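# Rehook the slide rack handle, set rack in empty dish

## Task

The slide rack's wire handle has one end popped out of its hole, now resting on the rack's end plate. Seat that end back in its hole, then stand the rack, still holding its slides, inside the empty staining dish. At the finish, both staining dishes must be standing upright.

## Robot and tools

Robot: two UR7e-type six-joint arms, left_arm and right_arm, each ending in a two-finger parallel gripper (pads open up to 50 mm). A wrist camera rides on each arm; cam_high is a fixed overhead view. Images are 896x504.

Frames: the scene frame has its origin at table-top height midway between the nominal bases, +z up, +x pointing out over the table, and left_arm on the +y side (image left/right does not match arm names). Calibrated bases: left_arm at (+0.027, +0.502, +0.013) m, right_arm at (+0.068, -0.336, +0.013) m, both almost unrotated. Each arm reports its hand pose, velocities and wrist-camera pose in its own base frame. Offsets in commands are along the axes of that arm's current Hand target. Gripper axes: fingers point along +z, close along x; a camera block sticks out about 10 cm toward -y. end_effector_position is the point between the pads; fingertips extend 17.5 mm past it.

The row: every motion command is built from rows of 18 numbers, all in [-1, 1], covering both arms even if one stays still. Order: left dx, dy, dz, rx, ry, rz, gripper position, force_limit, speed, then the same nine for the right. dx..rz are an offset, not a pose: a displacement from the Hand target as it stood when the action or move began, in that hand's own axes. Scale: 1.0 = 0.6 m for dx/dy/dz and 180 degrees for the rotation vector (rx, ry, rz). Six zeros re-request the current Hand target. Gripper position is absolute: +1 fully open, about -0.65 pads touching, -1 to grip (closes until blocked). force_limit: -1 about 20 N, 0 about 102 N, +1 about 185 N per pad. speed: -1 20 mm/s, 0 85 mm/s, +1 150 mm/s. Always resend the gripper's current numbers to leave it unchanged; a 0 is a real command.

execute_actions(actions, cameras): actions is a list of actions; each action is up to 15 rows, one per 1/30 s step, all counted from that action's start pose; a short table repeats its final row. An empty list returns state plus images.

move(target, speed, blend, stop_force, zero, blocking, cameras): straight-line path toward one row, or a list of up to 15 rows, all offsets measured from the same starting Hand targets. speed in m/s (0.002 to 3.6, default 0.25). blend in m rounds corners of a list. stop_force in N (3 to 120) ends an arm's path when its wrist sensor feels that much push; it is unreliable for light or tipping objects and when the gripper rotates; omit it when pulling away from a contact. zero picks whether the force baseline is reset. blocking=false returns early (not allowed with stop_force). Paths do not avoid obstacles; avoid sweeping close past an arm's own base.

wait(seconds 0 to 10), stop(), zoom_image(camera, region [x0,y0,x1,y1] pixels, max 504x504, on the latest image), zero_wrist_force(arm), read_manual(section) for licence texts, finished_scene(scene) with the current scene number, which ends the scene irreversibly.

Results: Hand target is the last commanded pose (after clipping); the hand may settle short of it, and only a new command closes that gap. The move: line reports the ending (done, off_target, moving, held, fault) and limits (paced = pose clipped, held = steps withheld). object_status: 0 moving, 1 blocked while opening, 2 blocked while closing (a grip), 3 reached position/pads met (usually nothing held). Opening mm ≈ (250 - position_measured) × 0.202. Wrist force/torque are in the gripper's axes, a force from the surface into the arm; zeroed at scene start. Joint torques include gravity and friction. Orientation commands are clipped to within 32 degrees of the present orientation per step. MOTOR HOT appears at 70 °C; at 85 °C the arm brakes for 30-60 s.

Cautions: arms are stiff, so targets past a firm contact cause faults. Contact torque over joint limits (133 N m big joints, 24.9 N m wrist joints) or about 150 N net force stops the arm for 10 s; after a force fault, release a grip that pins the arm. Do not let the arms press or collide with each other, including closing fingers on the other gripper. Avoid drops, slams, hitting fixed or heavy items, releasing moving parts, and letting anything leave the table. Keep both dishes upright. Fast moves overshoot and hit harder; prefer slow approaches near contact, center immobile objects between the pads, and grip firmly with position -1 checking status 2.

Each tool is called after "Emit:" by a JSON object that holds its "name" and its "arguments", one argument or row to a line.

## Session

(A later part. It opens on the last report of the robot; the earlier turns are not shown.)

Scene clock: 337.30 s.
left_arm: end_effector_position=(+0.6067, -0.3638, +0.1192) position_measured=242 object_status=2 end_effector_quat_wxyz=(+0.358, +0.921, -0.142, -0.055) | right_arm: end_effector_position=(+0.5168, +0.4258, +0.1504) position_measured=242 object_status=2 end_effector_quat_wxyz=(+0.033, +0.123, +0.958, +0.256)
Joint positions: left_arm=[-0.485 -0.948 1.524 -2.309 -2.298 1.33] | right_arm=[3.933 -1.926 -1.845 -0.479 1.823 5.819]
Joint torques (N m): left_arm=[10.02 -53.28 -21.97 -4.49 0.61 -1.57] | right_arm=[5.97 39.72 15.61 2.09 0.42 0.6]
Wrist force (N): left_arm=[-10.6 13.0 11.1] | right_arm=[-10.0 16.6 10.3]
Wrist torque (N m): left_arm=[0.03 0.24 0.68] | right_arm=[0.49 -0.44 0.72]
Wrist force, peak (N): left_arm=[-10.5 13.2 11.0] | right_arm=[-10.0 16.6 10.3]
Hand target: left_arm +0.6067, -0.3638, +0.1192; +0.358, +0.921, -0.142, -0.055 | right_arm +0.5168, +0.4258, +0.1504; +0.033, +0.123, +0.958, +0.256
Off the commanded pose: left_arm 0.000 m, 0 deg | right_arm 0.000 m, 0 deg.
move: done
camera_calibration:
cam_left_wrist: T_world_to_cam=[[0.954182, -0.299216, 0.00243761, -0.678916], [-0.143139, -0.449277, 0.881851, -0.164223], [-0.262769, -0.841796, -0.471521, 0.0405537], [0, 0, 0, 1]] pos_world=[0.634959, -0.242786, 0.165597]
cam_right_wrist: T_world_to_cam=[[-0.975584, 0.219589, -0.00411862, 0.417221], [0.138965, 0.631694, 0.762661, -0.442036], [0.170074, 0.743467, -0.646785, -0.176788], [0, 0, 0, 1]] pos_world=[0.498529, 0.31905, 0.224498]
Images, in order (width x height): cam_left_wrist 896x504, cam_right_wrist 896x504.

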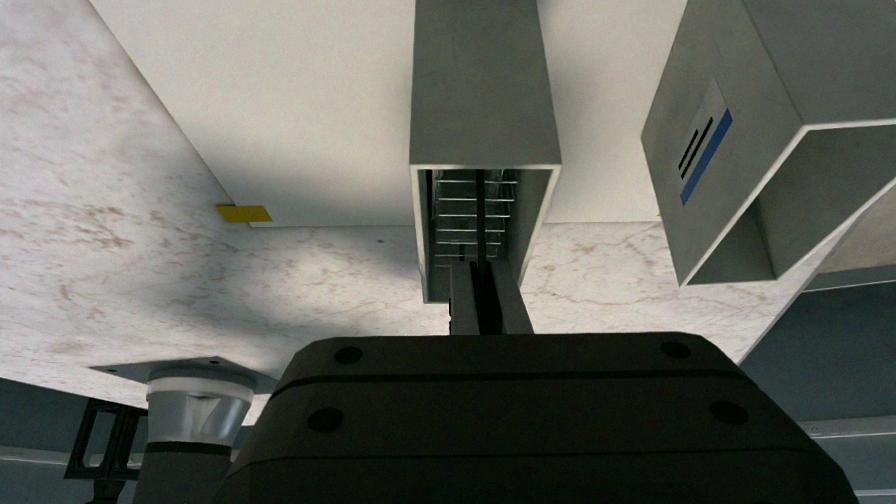

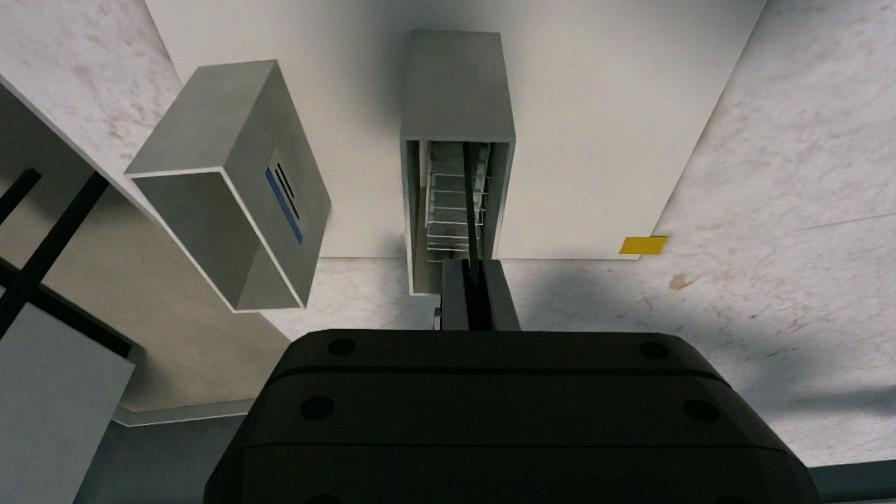

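Emit:
{"name": "move", "arguments": {
  "target": [
    [0,0,0,0,0,0,-0.97,-0.1,-1,0,0,0,0,0,0,-0.97,-0.1,-1],
    [0,-0.0024,-0.0024,0.0139,0,0,-0.97,-0.1,-1,0,0,0,0,0,0,-0.97,-0.1,-1]
  ],
  "cameras": ["cam_right_wrist","cam_left_wrist"],
  "speed": 0.02
}}

Emit:
{"name": "zoom_image", "arguments": {
  "camera": "cam_right_wrist",
  "region": [410, 210, 500, 300]
}}

Emit:
{"name": "zoom_image", "arguments": {
  "camera": "cam_left_wrist",
  "region": [400, 130, 600, 330]
}}

Scene clock: 350.13 s.
left_arm: end_effector_position=(+0.6073, -0.3619, +0.1193) position_measured=246 object_status=2 end_effector_quat_wxyz=(+0.338, +0.929, -0.143, -0.052) | right_arm: end_effector_position=(+0.5168, +0.4258, +0.1504) position_measured=245 object_status=2 end_effector_quat_wxyz=(+0.033, +0.123, +0.958, +0.256)
Joint positions: left_arm=[-0.495 -0.959 1.518 -2.287 -2.254 1.326] | right_arm=[3.934 -1.926 -1.845 -0.479 1.823 5.819]
Joint torques (N m): left_arm=[26.09 -46.88 -25.95 -3.09 5.66 -1.45] | right_arm=[0.48 42.05 15.28 -0.47 0.62 0.37]
Wrist force (N): left_arm=[-14.3 34.8 20.4] | right_arm=[-13.4 33.5 24.4]
Wrist torque (N m): left_arm=[0.73 0.33 0.79] | right_arm=[0.68 -0.54 0.90]
Wrist force, peak (N): left_arm=[-14.3 34.8 20.4] | right_arm=[-13.3 33.7 24.6]
Hand target: left_arm +0.6073, -0.3619, +0.1193; +0.338, +0.929, -0.143, -0.052 | right_arm +0.5168, +0.4258, +0.1504; +0.033, +0.123, +0.958, +0.256
Off the commanded pose: left_arm 0.000 m, 0 deg | right_arm 0.000 m, 0 deg.
move: done
camera_calibration:
cam_left_wrist: T_world_to_cam=[[0.954149, -0.299323, 0.00245062, -0.678936], [-0.154544, -0.485595, 0.860415, -0.167048], [-0.256352, -0.821342, -0.509589, 0.0504944], [0, 0, 0, 1]] pos_world=[0.634934, -0.242866, 0.171125]
cam_right_wrist: T_world_to_cam=[[-0.9756, 0.219517, -0.00405562, 0.417238], [0.138967, 0.631704, 0.762652, -0.442038], [0.169977, 0.74348, -0.646796, -0.176742], [0, 0, 0, 1]] pos_world=[0.498529, 0.319051, 0.224498]
Images, in order (width x height): cam_left_wrist 896x504, cam_right_wrist 896x504.

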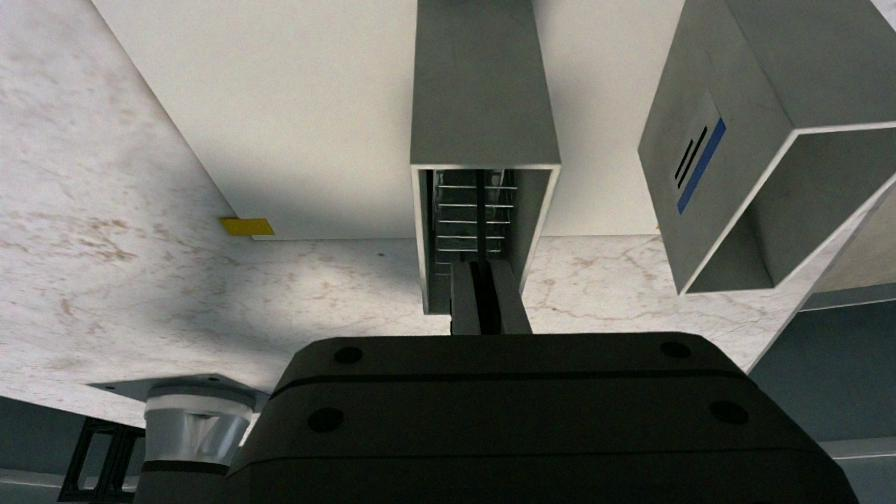

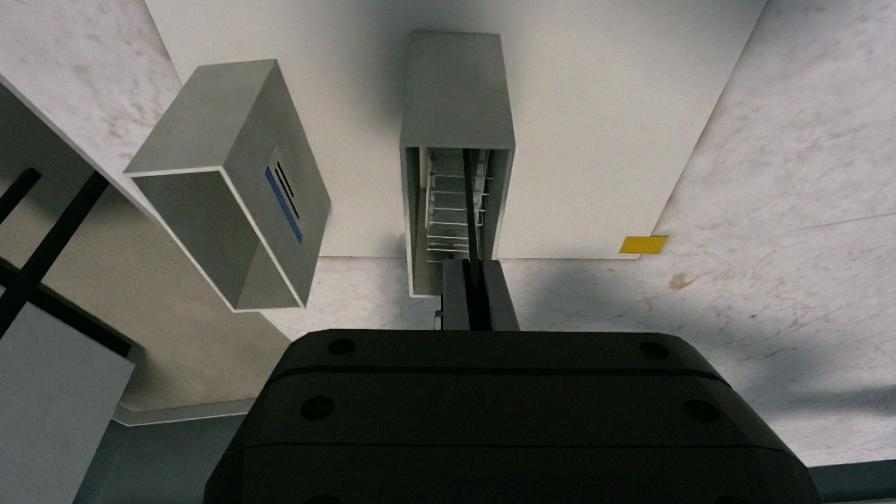

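Scaled by 5.600 from the camera's 896x504 image, which has a finer 1280x720 frame.

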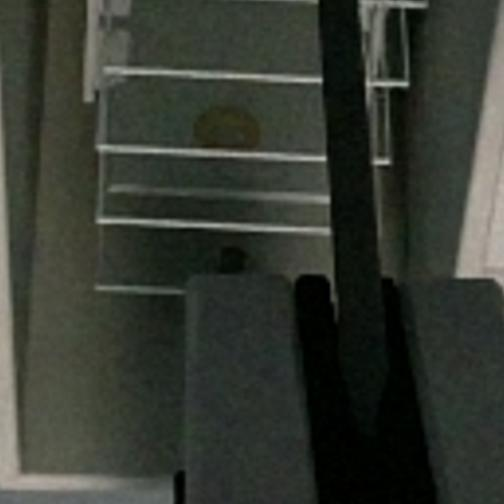

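Scaled by 2.520 from the camera's 896x504 image, which has a finer 1280x720 frame.

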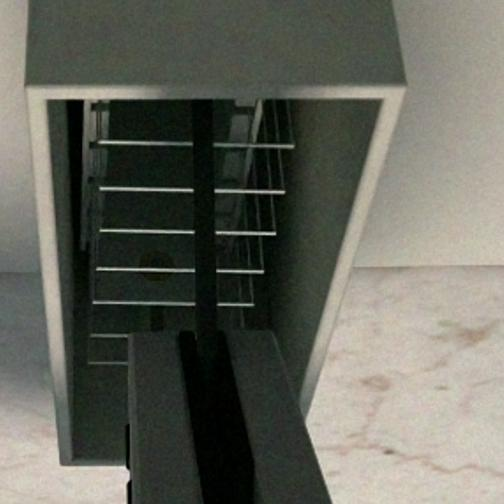

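Emit:
{"name": "move", "arguments": {
  "target": [0,0.0014,0.0014,0,0,0,-0.97,-0.1,-1,0,0,0,0,0,0,-0.97,-0.1,-1],
  "cameras": ["cam_right_wrist","cam_left_wrist"],
  "speed": 0.02
}}

Emit:
{"name": "zoom_image", "arguments": {
  "camera": "cam_right_wrist",
  "region": [390, 130, 530, 300]
}}

Scene clock: 369.87 s.
left_arm: end_effector_position=(+0.6070, -0.3630, +0.1192) position_measured=246 object_status=2 end_effector_quat_wxyz=(+0.338, +0.929, -0.143, -0.052) | right_arm: end_effector_position=(+0.5168, +0.4258, +0.1504) position_measured=245 object_status=2 end_effector_quat_wxyz=(+0.033, +0.123, +0.958, +0.256)
Joint positions: left_arm=[-0.496 -0.958 1.519 -2.289 -2.254 1.324] | right_arm=[3.933 -1.926 -1.845 -0.479 1.823 5.819]
Joint torques (N m): left_arm=[4.51 -42.88 -11.84 -5.97 5.61 -1.4] | right_arm=[-7.17 44.17 15.12 -0.02 0.69 -0.27]
Wrist force (N): left_arm=[-12.5 17.0 10.6] | right_arm=[-11.7 18.0 13.8]
Wrist torque (N m): left_arm=[0.06 0.28 0.74] | right_arm=[0.53 -0.51 0.83]
Wrist force, peak (N): left_arm=[-14.0 34.9 20.4] | right_arm=[-13.6 33.6 24.4]
Hand target: left_arm +0.6070, -0.3630, +0.1192; +0.338, +0.929, -0.143, -0.052 | right_arm +0.5168, +0.4258, +0.1504; +0.033, +0.123, +0.958, +0.256
Off the commanded pose: left_arm 0.000 m, 0 deg | right_arm 0.000 m, 0 deg.
move: done
camera_calibration:
cam_left_wrist: T_world_to_cam=[[0.954186, -0.299202, 0.00248395, -0.678949], [-0.154436, -0.485367, 0.860563, -0.167446], [-0.256277, -0.821521, -0.509338, 0.0493606], [0, 0, 0, 1]] pos_world=[0.634634, -0.243865, 0.170925]
cam_right_wrist: T_world_to_cam=[[-0.975586, 0.219581, -0.00401356, 0.417299], [0.139051, 0.631734, 0.762612, -0.442094], [0.169991, 0.743436, -0.646843, -0.176741], [0, 0, 0, 1]] pos_world=[0.498629, 0.319051, 0.224498]
Images, in order (width x height): cam_left_wrist 896x504, cam_right_wrist 896x504.

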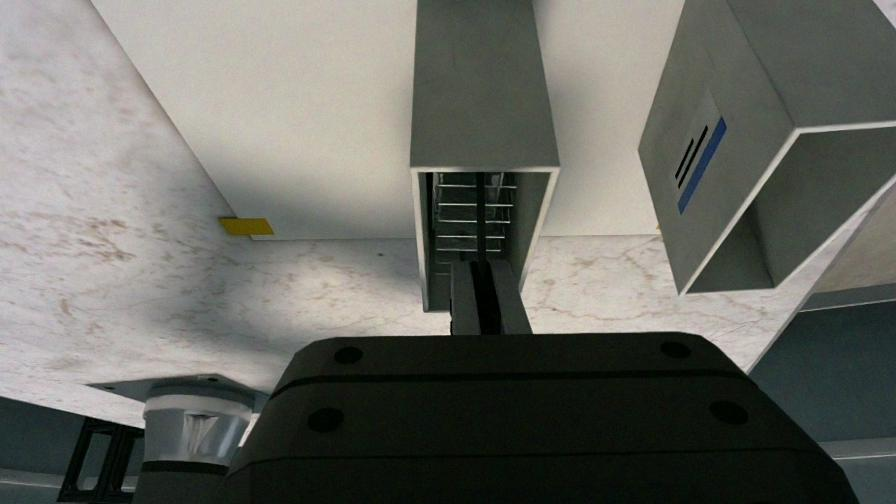

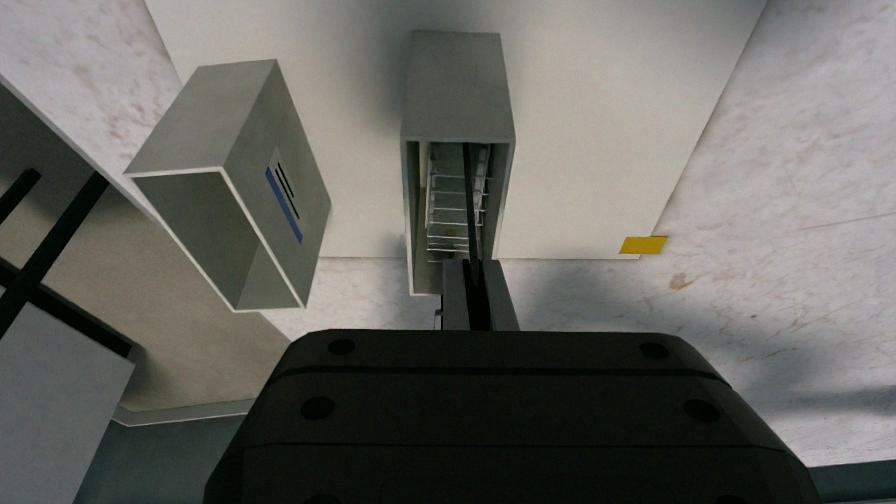

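Scaled by 2.965 from the camera's 896x504 image, which has a finer 1280x720 frame.

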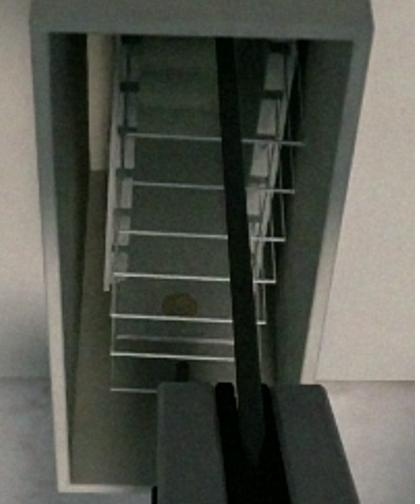

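Emit:
{"name": "move", "arguments": {
  "target": [0,-0.00935,0.0026,-0.0175,0,0,-0.97,-0.1,-1,0,0.0069,0.0051,0.0175,0,0,-0.97,-0.1,-1],
  "cameras": ["cam_right_wrist","cam_left_wrist"],
  "speed": 0.02
}}

Emit:
{"name": "zoom_image", "arguments": {
  "camera": "cam_right_wrist",
  "region": [390, 130, 530, 300]
}}

Emit:
{"name": "zoom_image", "arguments": {
  "camera": "cam_left_wrist",
  "region": [400, 130, 600, 330]
}}

Scene clock: 378.00 s.
left_arm: end_effector_position=(+0.6080, -0.3598, +0.1144) position_measured=246 object_status=2 end_effector_quat_wxyz=(+0.364, +0.919, -0.142, -0.056) | right_arm: end_effector_position=(+0.5181, +0.4309, +0.1499) position_measured=245 object_status=2 end_effector_quat_wxyz=(+0.030, +0.124, +0.965, +0.230)
Joint positions: left_arm=[-0.476 -0.94 1.529 -2.318 -2.311 1.34] | right_arm=[3.949 -1.934 -1.8 -0.563 1.792 5.822]
Joint torques (N m): left_arm=[13.46 -53.28 -16.1 -3.9 6.07 -0.51] | right_arm=[-1.58 39.76 11.49 1.98 2.84 0.21]
Wrist force (N): left_arm=[-12.8 17.0 11.4] | right_arm=[-11.8 19.3 13.4]
Wrist torque (N m): left_arm=[0.07 0.29 0.62] | right_arm=[0.56 -0.53 0.76]
Wrist force, peak (N): left_arm=[-12.7 17.2 11.3] | right_arm=[-11.9 19.6 13.6]
Hand target: left_arm +0.6080, -0.3599, +0.1144; +0.364, +0.919, -0.142, -0.056 | right_arm +0.5181, +0.4308, +0.1498; +0.030, +0.124, +0.965, +0.230
Off the commanded pose: left_arm 0.000 m, 0 deg | right_arm 0.000 m, 0 deg.
move: done
camera_calibration:
cam_left_wrist: T_world_to_cam=[[0.954207, -0.299137, 0.00232178, -0.678869], [-0.139813, -0.439096, 0.887495, -0.157016], [-0.264463, -0.847178, -0.460812, 0.0398452], [0, 0, 0, 1]] pos_world=[0.636366, -0.238264, 0.159288]
cam_right_wrist: T_world_to_cam=[[-0.975626, 0.219425, -0.00236575, 0.417286], [0.149252, 0.671444, 0.72587, -0.461943], [0.160863, 0.707825, -0.687828, -0.154862], [0, 0, 0, 1]] pos_world=[0.500973, 0.328221, 0.22978]
Images, in order (width x height): cam_left_wrist 896x504, cam_right_wrist 896x504.

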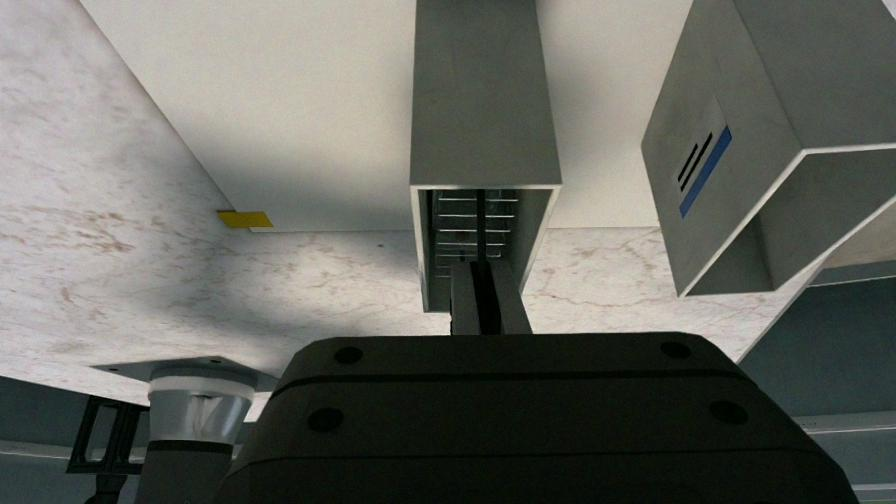

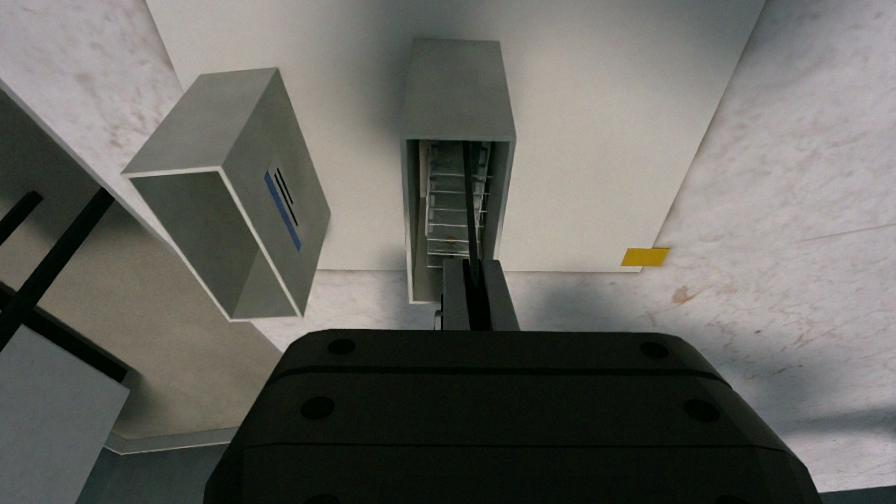

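Scaled by 2.965 from the camera's 896x504 image, which has a finer 1280x720 frame.

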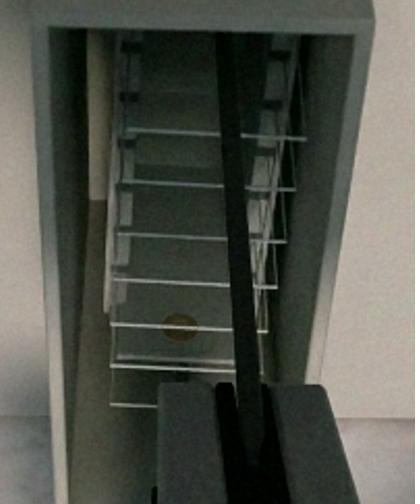

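Scaled by 2.520 from the camera's 896x504 image, which has a finer 1280x720 frame.

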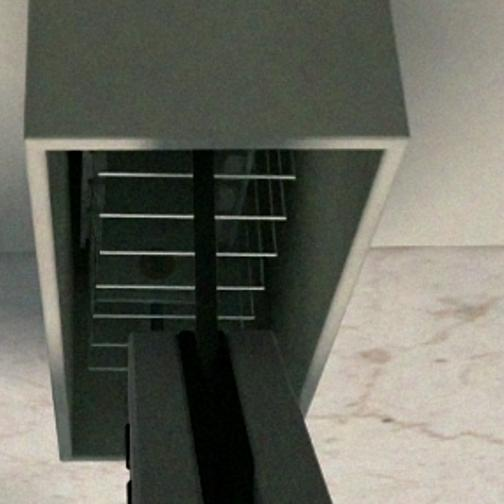

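Emit:
{"name": "move", "arguments": {
  "target": [0,-0.0090,0.0031,-0.0175,0,0,-0.97,-0.1,-1,0,0.0066,0.0056,0.0175,0,0,-0.97,-0.1,-1],
  "cameras": ["cam_right_wrist","cam_left_wrist"],
  "speed": 0.02
}}

Emit:
{"name": "zoom_image", "arguments": {
  "camera": "cam_right_wrist",
  "region": [390, 130, 530, 300]
}}

Emit:
{"name": "zoom_image", "arguments": {
  "camera": "cam_left_wrist",
  "region": [400, 180, 560, 330]
}}

Scene clock: 384.07 s.
left_arm: end_effector_position=(+0.6088, -0.3573, +0.1093) position_measured=246 object_status=2 end_effector_quat_wxyz=(+0.389, +0.909, -0.140, -0.060) | right_arm: end_effector_position=(+0.5194, +0.4357, +0.1487) position_measured=245 object_status=2 end_effector_quat_wxyz=(+0.026, +0.124, +0.971, +0.203) end_effector_velocity=(+0.000, +0.001, +0.000) end_effector_angular_velocity=(+0.004, -0.001, +0.001)
Joint positions: left_arm=[-0.457 -0.919 1.538 -2.347 -2.368 1.354] | right_arm=[3.964 -1.946 -1.755 -0.644 1.761 5.825]
Joint velocities: left_arm=[within noise] | right_arm=[0.001 0 -0.001 0.005 0.002 0.001]
Joint torques (N m): left_arm=[10.77 -55.65 -16.03 -4.09 4.58 -0.34] | right_arm=[0.82 41.56 12.67 2.01 2.9 0.23]
Wrist force (N): left_arm=[-11.7 11.1 9.5] | right_arm=[-11.0 15.0 8.2]
Wrist torque (N m): left_arm=[-0.17 0.23 0.61] | right_arm=[0.32 -0.50 0.72]
Wrist force, peak (N): left_arm=[-13.9 18.3 11.6] | right_arm=[-13.0 20.4 14.5]
Hand target: left_arm +0.6088, -0.3573, +0.1094; +0.389, +0.909, -0.140, -0.060 | right_arm +0.5194, +0.4357, +0.1486; +0.026, +0.124, +0.971, +0.203
Off the commanded pose: left_arm 0.000 m, 0 deg | right_arm 0.000 m, 0 deg.
move: done
camera_calibration:
cam_left_wrist: T_world_to_cam=[[0.954232, -0.299058, 0.00229486, -0.67889], [-0.125038, -0.391975, 0.911439, -0.145996], [-0.271674, -0.870011, -0.411429, 0.0306756], [0, 0, 0, 1]] pos_world=[0.637897, -0.233566, 0.147246]
cam_right_wrist: T_world_to_cam=[[-0.975631, 0.219417, -0.000441956, 0.417202], [0.159146, 0.709022, 0.686994, -0.480258], [0.151051, 0.670182, -0.726663, -0.132063], [0, 0, 0, 1]] pos_world=[0.503414, 0.337478, 0.234153]
Images, in order (width x height): cam_left_wrist 896x504, cam_right_wrist 896x504.

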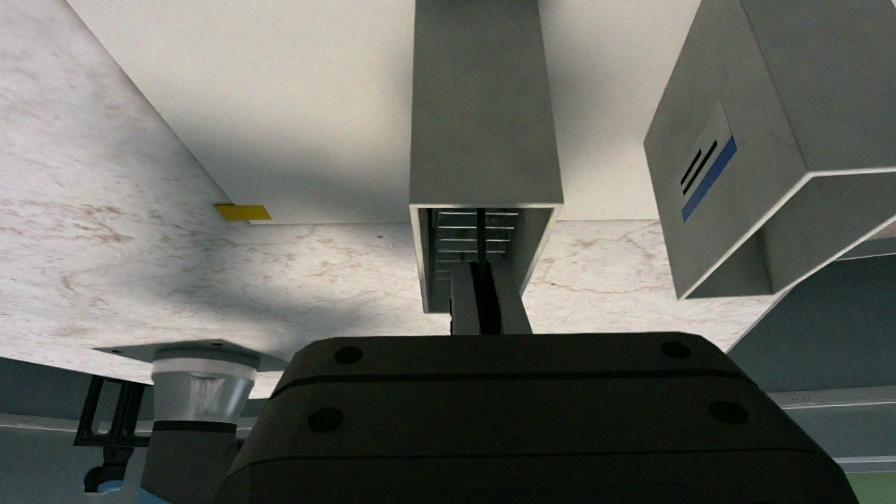

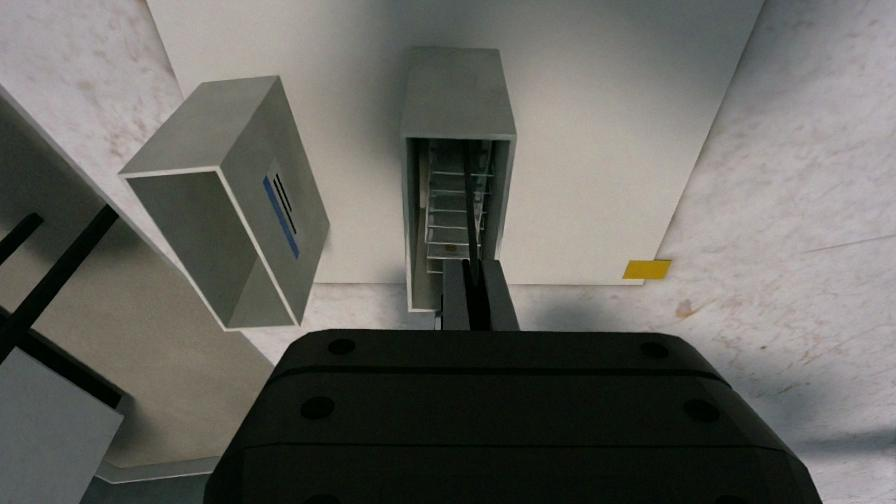

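Scaled by 2.965 from the camera's 896x504 image, which has a finer 1280x720 frame.

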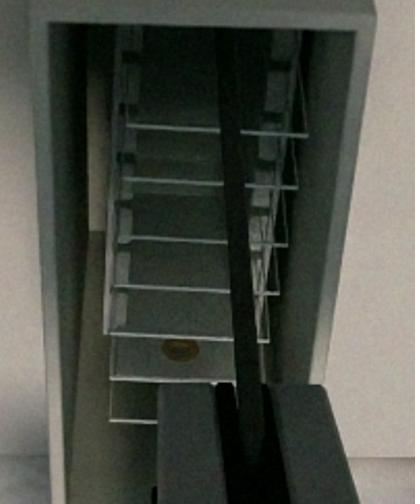

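Scaled by 3.150 from the camera's 896x504 image, which has a finer 1280x720 frame.

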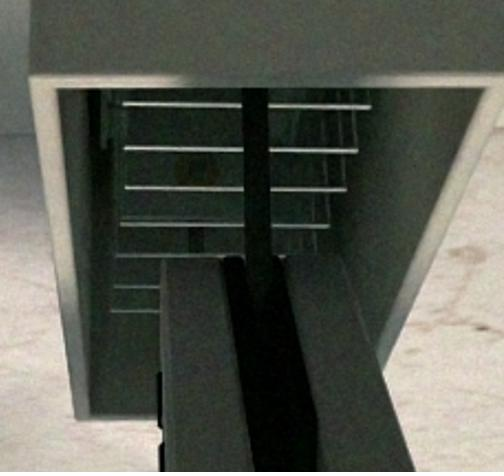

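Emit:
{"name": "zoom_image", "arguments": {
  "camera": "cam_right_wrist",
  "region": [420, 215, 490, 275]
}}

Scaled by 7.200 from the camera's 896x504 image, which has a finer 1280x720 frame.

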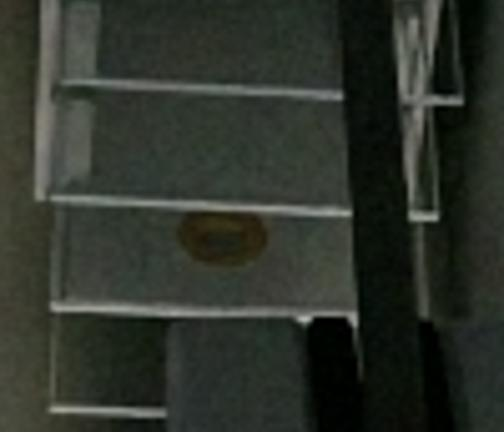

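Emit:
{"name": "move", "arguments": {
  "target": [
    [0,-0.0022,0.0003,-0.0041,0,0,-0.97,-0.1,-1,0,0.0018,0.001,0.0041,0,0,-0.97,-0.1,-1]
  ],
  "cameras": ["cam_right_wrist"],
  "speed": 0.02
}}

Emit:
{"name": "zoom_image", "arguments": {
  "camera": "cam_right_wrist",
  "region": [420, 215, 490, 275]
}}

Emit:
{"name": "move", "arguments": {
  "target": [
    [0,0.0018,0.0018,-0.0139,0,0,-0.97,-0.1,-1,0,0,0,0,0,0,-0.97,-0.1,-1]
  ],
  "cameras": ["cam_right_wrist"],
  "speed": 0.02
}}

Emit:
{"name": "zoom_image", "arguments": {
  "camera": "cam_right_wrist",
  "region": [420, 215, 490, 275]
}}

Scene clock: 393.63 s.
left_arm: end_effector_position=(+0.6090, -0.3566, +0.1083) position_measured=246 object_status=2 end_effector_quat_wxyz=(+0.395, +0.906, -0.140, -0.061) | right_arm: end_effector_position=(+0.5197, +0.4369, +0.1485) position_measured=245 object_status=2 end_effector_quat_wxyz=(+0.025, +0.125, +0.972, +0.197)
Joint positions: left_arm=[-0.453 -0.914 1.54 -2.353 -2.381 1.357] | right_arm=[3.968 -1.949 -1.743 -0.663 1.755 5.827]
Joint torques (N m): left_arm=[15.63 -51.75 -14.2 -5.06 3.21 0.07] | right_arm=[3.64 38.79 18.65 1.41 2.17 0.25]
Wrist force (N): left_arm=[-12.3 11.6 10.0] | right_arm=[-11.2 16.2 9.0]
Wrist torque (N m): left_arm=[-0.14 0.26 0.62] | right_arm=[0.37 -0.52 0.75]
Wrist force, peak (N): left_arm=[-12.9 12.2 10.5] | right_arm=[-12.2 16.3 9.3]
Hand target: left_arm +0.6090, -0.3566, +0.1083; +0.395, +0.906, -0.140, -0.061 | right_arm +0.5197, +0.4369, +0.1485; +0.025, +0.125, +0.972, +0.197
Off the commanded pose: left_arm 0.000 m, 0 deg | right_arm 0.000 m, 0 deg.
move: done
camera_calibration:
cam_right_wrist: T_world_to_cam=[[-0.975638, 0.219385, 0.0000014018, 0.417118], [0.161337, 0.717487, 0.67763, -0.484487], [0.148661, 0.661122, -0.735403, -0.126467], [0, 0, 0, 1]] pos_world=[0.503923, 0.339714, 0.235299]
Images, in order (width x height): cam_right_wrist 896x504.

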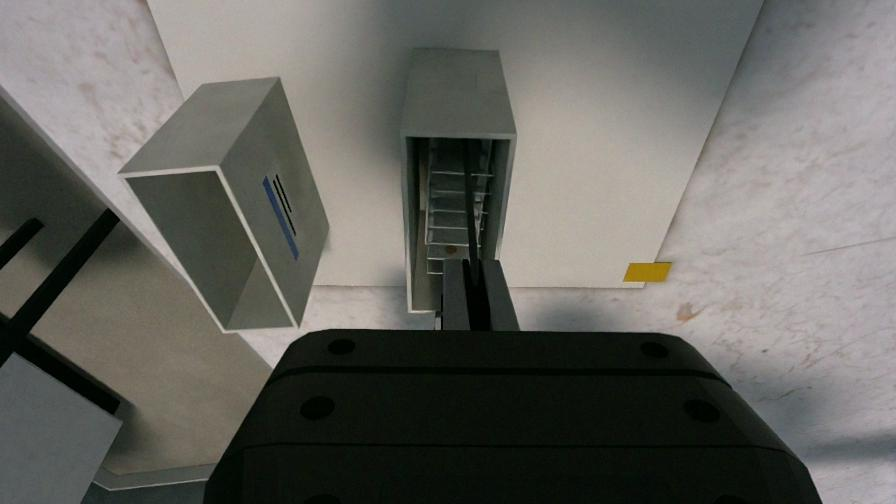

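Scaled by 7.200 from the camera's 896x504 image, which has a finer 1280x720 frame.

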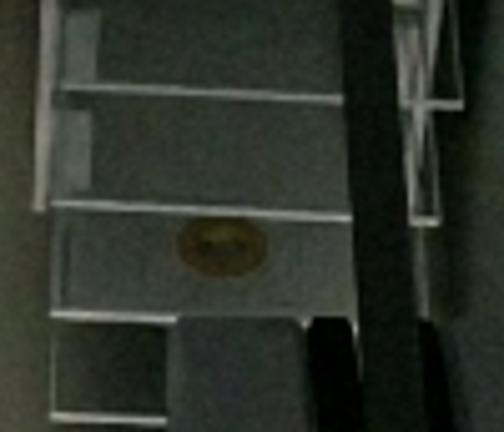

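Scene clock: 394.97 s.
left_arm: end_effector_position=(+0.6085, -0.3580, +0.1083) position_measured=246 object_status=2 end_effector_quat_wxyz=(+0.415, +0.897, -0.138, -0.064) | right_arm: end_effector_position=(+0.5197, +0.4368, +0.1485) position_measured=245 object_status=2 end_effector_quat_wxyz=(+0.025, +0.125, +0.972, +0.197)
Joint positions: left_arm=[-0.444 -0.901 1.544 -2.375 -2.425 1.36] | right_arm=[3.967 -1.949 -1.744 -0.663 1.755 5.827]
Joint torques (N m): left_arm=[5.92 -58.5 -16.03 -4.95 1.06 0.46] | right_arm=[-1.93 51.94 8.19 2.39 3.62 -1.51]
Wrist force (N): left_arm=[-11.2 -2.5 4.2] | right_arm=[-10.5 4.2 -0.4]
Wrist torque (N m): left_arm=[-0.44 0.22 0.61] | right_arm=[0.03 -0.49 0.71]
Wrist force, peak (N): left_arm=[-12.2 12.2 9.9] | right_arm=[-11.4 16.3 9.2]
Hand target: left_arm +0.6085, -0.3580, +0.1083; +0.414, +0.897, -0.138, -0.064 | right_arm +0.5197, +0.4369, +0.1485; +0.025, +0.125, +0.972, +0.197
Off the commanded pose: left_arm 0.000 m, 0 deg | right_arm 0.000 m, 0 deg.
move: done
camera_calibration:
cam_right_wrist: T_world_to_cam=[[-0.975622, 0.219456, 0.0000994114, 0.417086], [0.161443, 0.717412, 0.677684, -0.484456], [0.14865, 0.66118, -0.735353, -0.126426], [0, 0, 0, 1]] pos_world=[0.503924, 0.339613, 0.235299]
Images, in order (width x height): cam_right_wrist 896x504.

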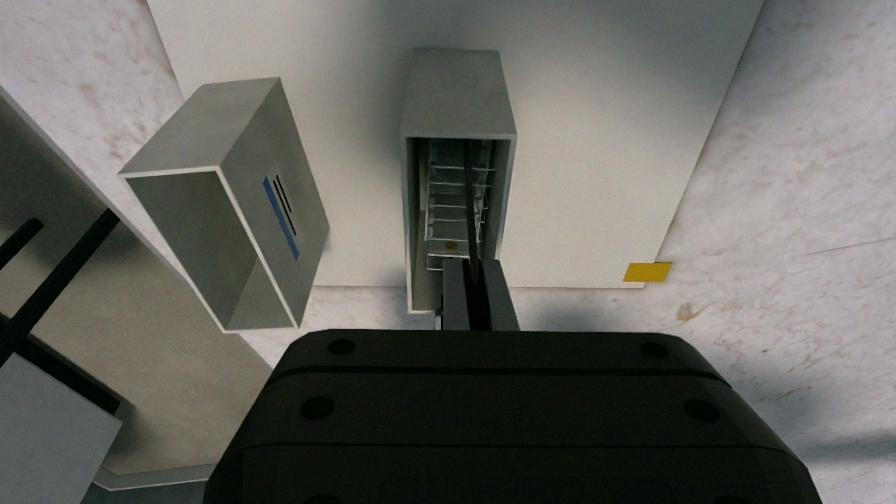

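Scaled by 7.200 from the camera's 896x504 image, which has a finer 1280x720 frame.

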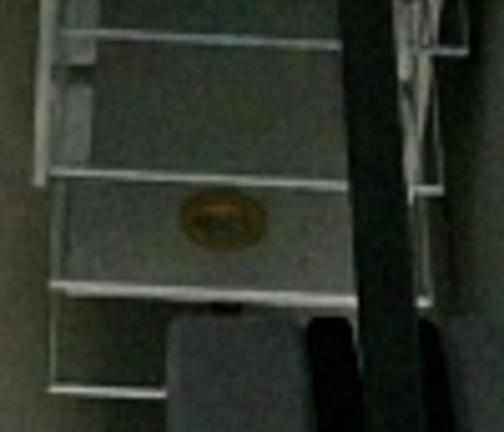

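Emit:
{"name": "move", "arguments": {
  "target": [
    [0,-0.0029,0.0005,-0.0057,0,0,-0.97,-0.1,-1,0,0.0025,0.00135,0.0057,0,0,-0.97,-0.1,-1]
  ],
  "cameras": ["cam_right_wrist"],
  "speed": 0.02
}}

Emit:
{"name": "zoom_image", "arguments": {
  "camera": "cam_right_wrist",
  "region": [420, 215, 490, 275]
}}

Emit:
{"name": "move", "arguments": {
  "target": [
    [0,-0.0029,0.0005,-0.0057,0,0,-0.97,-0.1,-1,0,0.0025,0.00135,0.0057,0,0,-0.97,-0.1,-1]
  ],
  "cameras": ["cam_right_wrist"],
  "speed": 0.02
}}

Emit:
{"name": "zoom_image", "arguments": {
  "camera": "cam_right_wrist",
  "region": [420, 215, 490, 275]
}}

Scene clock: 410.13 s.
left_arm: end_effector_position=(+0.6088, -0.3572, +0.1068) position_measured=246 object_status=2 end_effector_quat_wxyz=(+0.423, +0.893, -0.138, -0.065) | right_arm: end_effector_position=(+0.5201, +0.4386, +0.1484) position_measured=245 object_status=2 end_effector_quat_wxyz=(+0.024, +0.125, +0.974, +0.188)
Joint positions: left_arm=[-0.438 -0.893 1.546 -2.383 -2.444 1.364] | right_arm=[3.972 -1.953 -1.727 -0.69 1.745 5.828]
Joint torques (N m): left_arm=[5.58 -58.26 -15.83 -4.85 1.42 -0.17] | right_arm=[4.6 39.18 15.14 3.5 3.47 0.16]
Wrist force (N): left_arm=[-11.2 -1.0 4.5] | right_arm=[-10.2 4.8 0.4]
Wrist torque (N m): left_arm=[-0.49 0.24 0.60] | right_arm=[0.02 -0.50 0.70]
Wrist force, peak (N): left_arm=[-12.2 -3.4 3.8] | right_arm=[-10.8 6.2 0.9]
Hand target: left_arm +0.6088, -0.3572, +0.1068; +0.422, +0.894, -0.138, -0.065 | right_arm +0.5201, +0.4385, +0.1483; +0.024, +0.125, +0.974, +0.188
Off the commanded pose: left_arm 0.000 m, 0 deg | right_arm 0.000 m, 0 deg.
move: done
camera_calibration:
cam_right_wrist: T_world_to_cam=[[-0.975636, 0.219395, 0.000532093, 0.417188], [0.164336, 0.729182, 0.664294, -0.490357], [0.145355, 0.648197, -0.747471, -0.11853], [0, 0, 0, 1]] pos_world=[0.504836, 0.342862, 0.236922]
Images, in order (width x height): cam_right_wrist 896x504.

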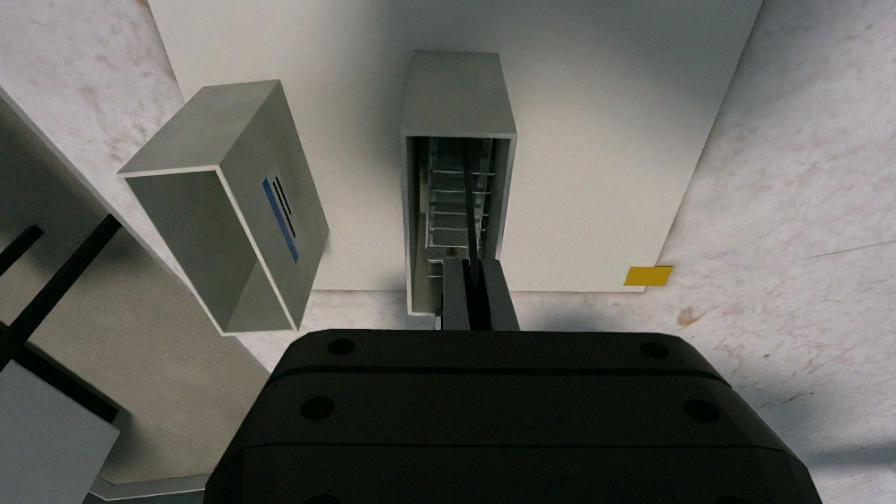

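Scaled by 7.200 from the camera's 896x504 image, which has a finer 1280x720 frame.

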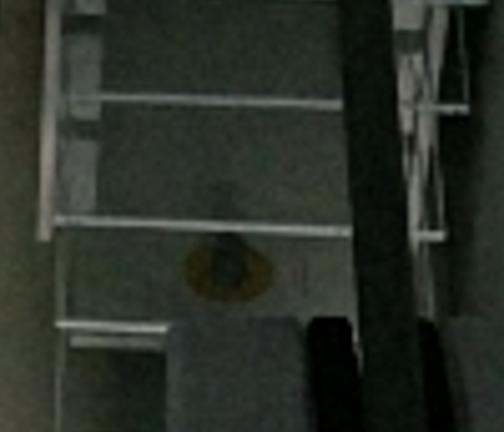

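Scene clock: 410.87 s.
left_arm: end_effector_position=(+0.6092, -0.3563, +0.1054) position_measured=246 object_status=2 end_effector_quat_wxyz=(+0.431, +0.890, -0.137, -0.066) | right_arm: end_effector_position=(+0.5206, +0.4402, +0.1482) position_measured=245 object_status=2 end_effector_quat_wxyz=(+0.023, +0.125, +0.976, +0.179)
Joint positions: left_arm=[-0.432 -0.886 1.548 -2.392 -2.462 1.368] | right_arm=[3.977 -1.958 -1.711 -0.717 1.736 5.83]
Joint torques (N m): left_arm=[-8.28 -30.11 -3.36 -1.7 6.22 -0.05] | right_arm=[12.1 35.06 15.53 4.31 4.69 0.01]
Wrist force (N): left_arm=[-17.8 17.0 -27.3] | right_arm=[-11.7 -4.9 -8.1]
Wrist torque (N m): left_arm=[-0.02 0.05 0.42] | right_arm=[-0.46 -0.54 0.83]
Wrist force, peak (N): left_arm=[-17.9 17.1 -27.4] | right_arm=[-11.6 -4.7 -8.4]
Hand target: left_arm +0.6091, -0.3563, +0.1053; +0.430, +0.890, -0.137, -0.066 | right_arm +0.5205, +0.4401, +0.1481; +0.023, +0.125, +0.975, +0.180
Off the commanded pose: left_arm 0.000 m, 0 deg | right_arm 0.000 m, 0 deg.
move: done
camera_calibration:
cam_right_wrist: T_world_to_cam=[[-0.975629, 0.219423, 0.00116235, 0.417126], [0.167329, 0.740556, 0.650829, -0.496035], [0.141946, 0.635162, -0.759224, -0.110513], [0, 0, 0, 1]] pos_world=[0.505648, 0.346008, 0.238445]
Images, in order (width x height): cam_right_wrist 896x504.

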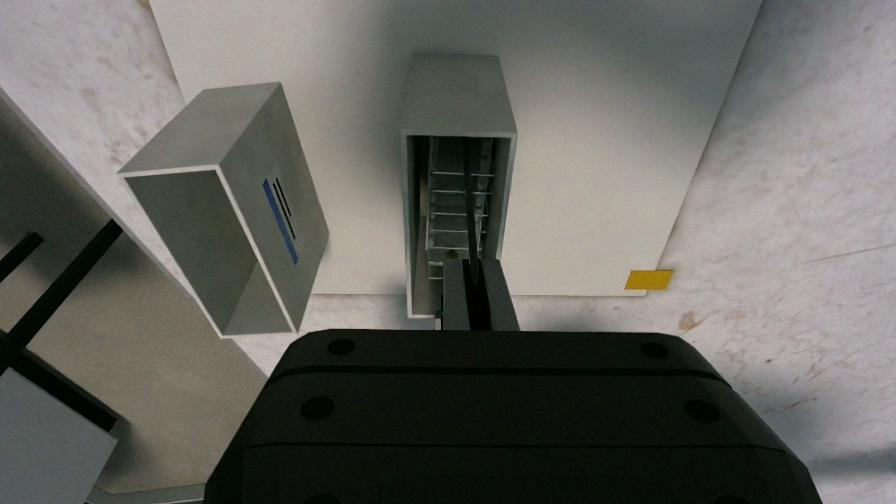

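Scaled by 7.200 from the camera's 896x504 image, which has a finer 1280x720 frame.

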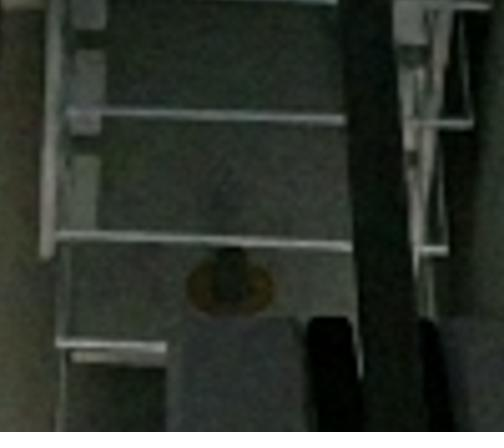

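Emit:
{"name": "move", "arguments": {
  "target": [
    [0,0.0029,-0.0005,0.0057,0,0,-0.97,-0.1,-1,0,-0.0025,-0.00135,-0.0057,0,0,-0.97,-0.1,-1],
    [0,0.0047,0.0013,-0.0082,0,0,-0.97,-0.1,-1,0,-0.0025,-0.00135,-0.0057,0,0,-0.97,-0.1,-1]
  ],
  "cameras": ["cam_right_wrist","cam_left_wrist"],
  "speed": 0.02
}}

Emit:
{"name": "zoom_image", "arguments": {
  "camera": "cam_right_wrist",
  "region": [420, 215, 490, 275]
}}

Scene clock: 415.90 s.
left_arm: end_effector_position=(+0.6084, -0.3586, +0.1070) position_measured=246 object_status=2 end_effector_quat_wxyz=(+0.442, +0.884, -0.136, -0.068) | right_arm: end_effector_position=(+0.5201, +0.4385, +0.1484) position_measured=245 object_status=2 end_effector_quat_wxyz=(+0.024, +0.125, +0.974, +0.188)
Joint positions: left_arm=[-0.43 -0.879 1.55 -2.405 -2.488 1.366] | right_arm=[3.972 -1.953 -1.728 -0.69 1.745 5.828]
Joint torques (N m): left_arm=[-0.86 -62.26 -17.16 -5.48 -1.58 0.42] | right_arm=[15.87 28.66 37.12 2.32 2.08 0.3]
Wrist force (N): left_arm=[-10.8 -13.6 -1.3] | right_arm=[-10.1 -5.7 -8.3]
Wrist torque (N m): left_arm=[-0.76 0.22 0.60] | right_arm=[-0.25 -0.46 0.82]
Wrist force, peak (N): left_arm=[-16.3 22.7 -32.6] | right_arm=[-12.4 -5.9 -8.7]
Hand target: left_arm +0.6084, -0.3586, +0.1070; +0.442, +0.884, -0.136, -0.068 | right_arm +0.5201, +0.4385, +0.1484; +0.024, +0.125, +0.974, +0.188
Off the commanded pose: left_arm 0.000 m, 0 deg | right_arm 0.000 m, 0 deg.
move: done
camera_calibration:
cam_left_wrist: T_world_to_cam=[[0.954306, -0.298825, 0.00204054, -0.678784], [-0.0918407, -0.286784, 0.953583, -0.131419], [-0.284369, -0.910197, -0.301124, 0.0100664], [0, 0, 0, 1]] pos_world=[0.638561, -0.231364, 0.129736]
cam_right_wrist: T_world_to_cam=[[-0.975637, 0.219389, 0.000716897, 0.417071], [0.164423, 0.729028, 0.664442, -0.490294], [0.145248, 0.648372, -0.74734, -0.118487], [0, 0, 0, 1]] pos_world=[0.504736, 0.342761, 0.236923]
Images, in order (width x height): cam_left_wrist 896x504, cam_right_wrist 896x504.

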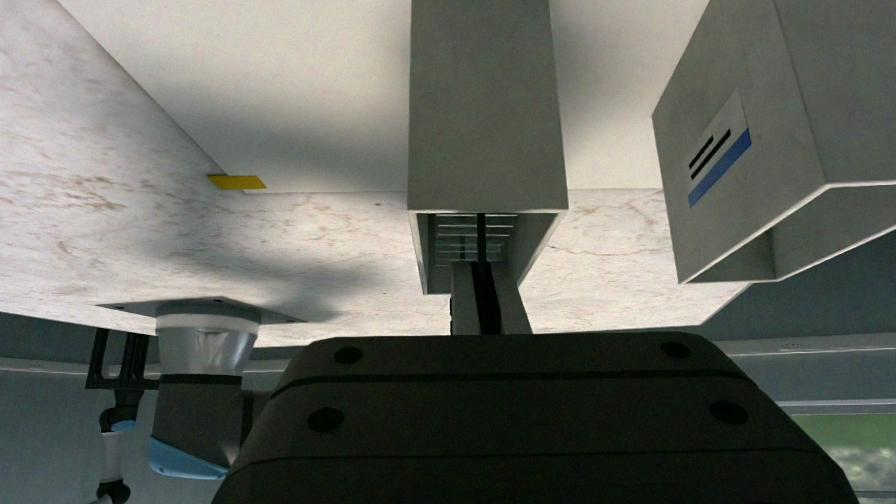

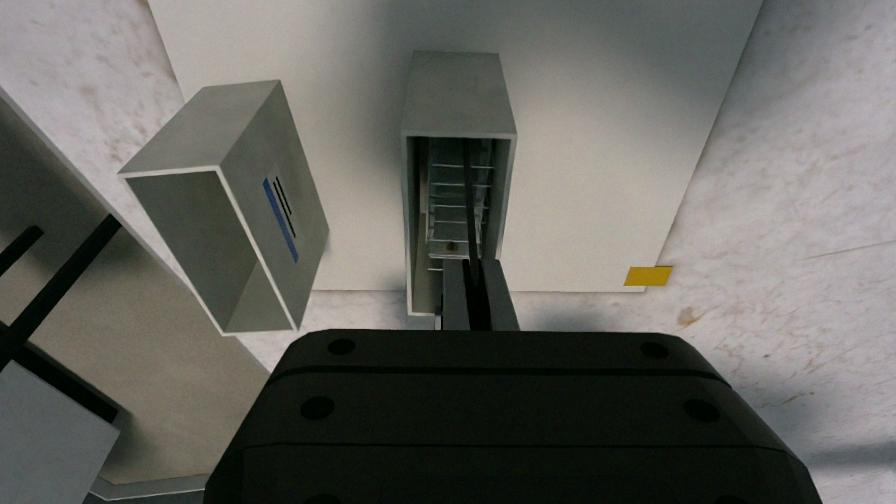

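Scaled by 7.200 from the camera's 896x504 image, which has a finer 1280x720 frame.

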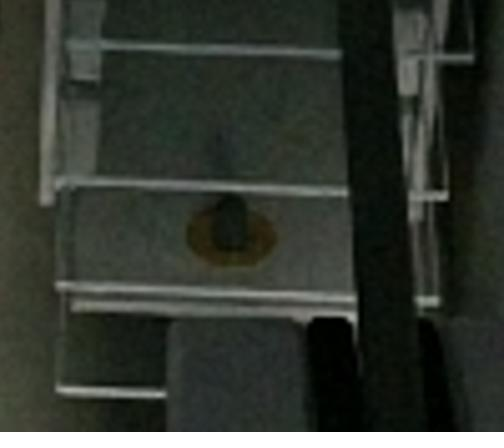

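Emit:
{"name": "move", "arguments": {
  "target": [
    [0,0,0,0,0,0,-0.97,-0.1,-1,0,0,0,0,0,0,0,-0.5,-1],
    [0,0,0,0,0,0,-0.97,-0.1,-1,0,0.0479,0.0194,0,0,0,0,-0.5,-1]
  ],
  "cameras": ["cam_right_wrist"],
  "speed": 0.05
}}

Emit:
{"name": "zoom_image", "arguments": {
  "camera": "cam_right_wrist",
  "region": [370, 100, 570, 350]
}}

Scene clock: 430.60 s.
left_arm: end_effector_position=(+0.6084, -0.3586, +0.1070) position_measured=246 object_status=2 end_effector_quat_wxyz=(+0.442, +0.884, -0.136, -0.068) | right_arm: end_effector_position=(+0.5279, +0.4686, +0.1483) position_measured=152 object_status=3 end_effector_quat_wxyz=(+0.024, +0.125, +0.974, +0.188) end_effector_velocity=(-0.001, -0.002, -0.001) end_effector_angular_velocity=(-0.001, +0.002, +0.001)
Joint positions: left_arm=[-0.43 -0.879 1.55 -2.405 -2.487 1.366] | right_arm=[3.996 -2.004 -1.653 -0.71 1.737 5.851]
Joint velocities: left_arm=[within noise] | right_arm=[-0.001 0.003 -0.007 0.001 0.001 -0.002]
Joint torques (N m): left_arm=[6.85 -48.39 -9.51 -3.03 -3.03 -1.17] | right_arm=[-7.5 56.91 12.64 5.18 0.87 -1.14]
Wrist force (N): left_arm=[0.2 -3.1 1.3] | right_arm=[0.3 -1.9 -0.1]
Wrist torque (N m): left_arm=[-0.44 -0.06 0.21] | right_arm=[-0.16 -0.07 -0.03]
Wrist force, peak (N): left_arm=[-10.8 -13.4 -1.2] | right_arm=[-10.0 -5.8 -8.3]
Hand target: left_arm +0.6084, -0.3586, +0.1070; +0.442, +0.884, -0.136, -0.068 | right_arm +0.5279, +0.4685, +0.1483; +0.024, +0.125, +0.974, +0.188
Off the commanded pose: left_arm 0.000 m, 0 deg | right_arm 0.000 m, 0 deg.
move: done
camera_calibration:
cam_right_wrist: T_world_to_cam=[[-0.975634, 0.219404, 0.000701592, 0.41815], [0.164445, 0.729118, 0.664338, -0.513563], [0.145247, 0.648266, -0.747432, -0.139228], [0, 0, 0, 1]] pos_world=[0.512636, 0.372961, 0.236822]
Images, in order (width x height): cam_right_wrist 896x504.

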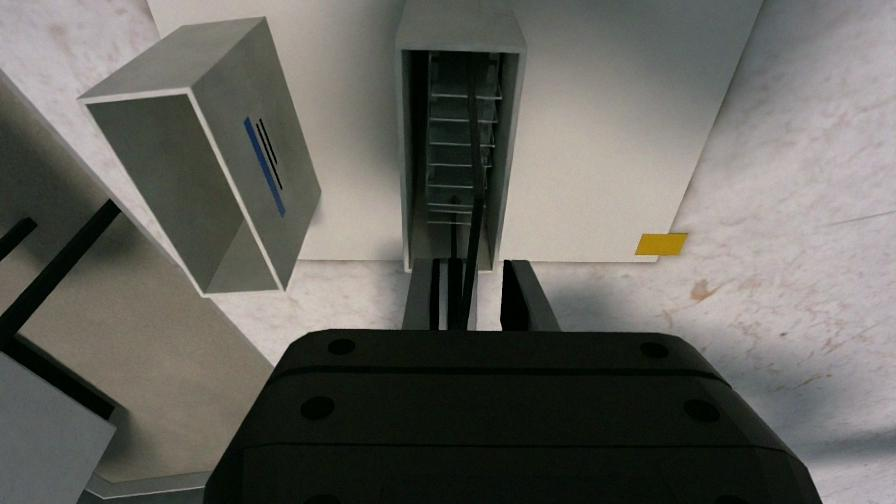

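Scaled by 2.016 from the camera's 896x504 image, which has a finer 1280x720 frame.

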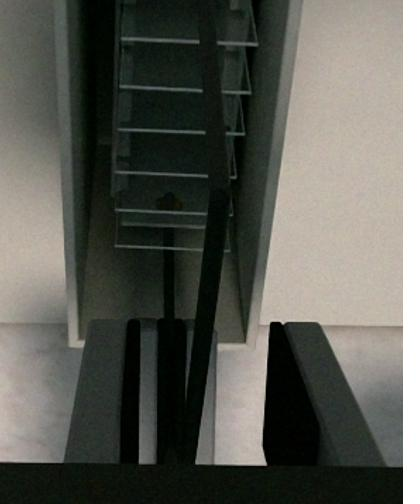

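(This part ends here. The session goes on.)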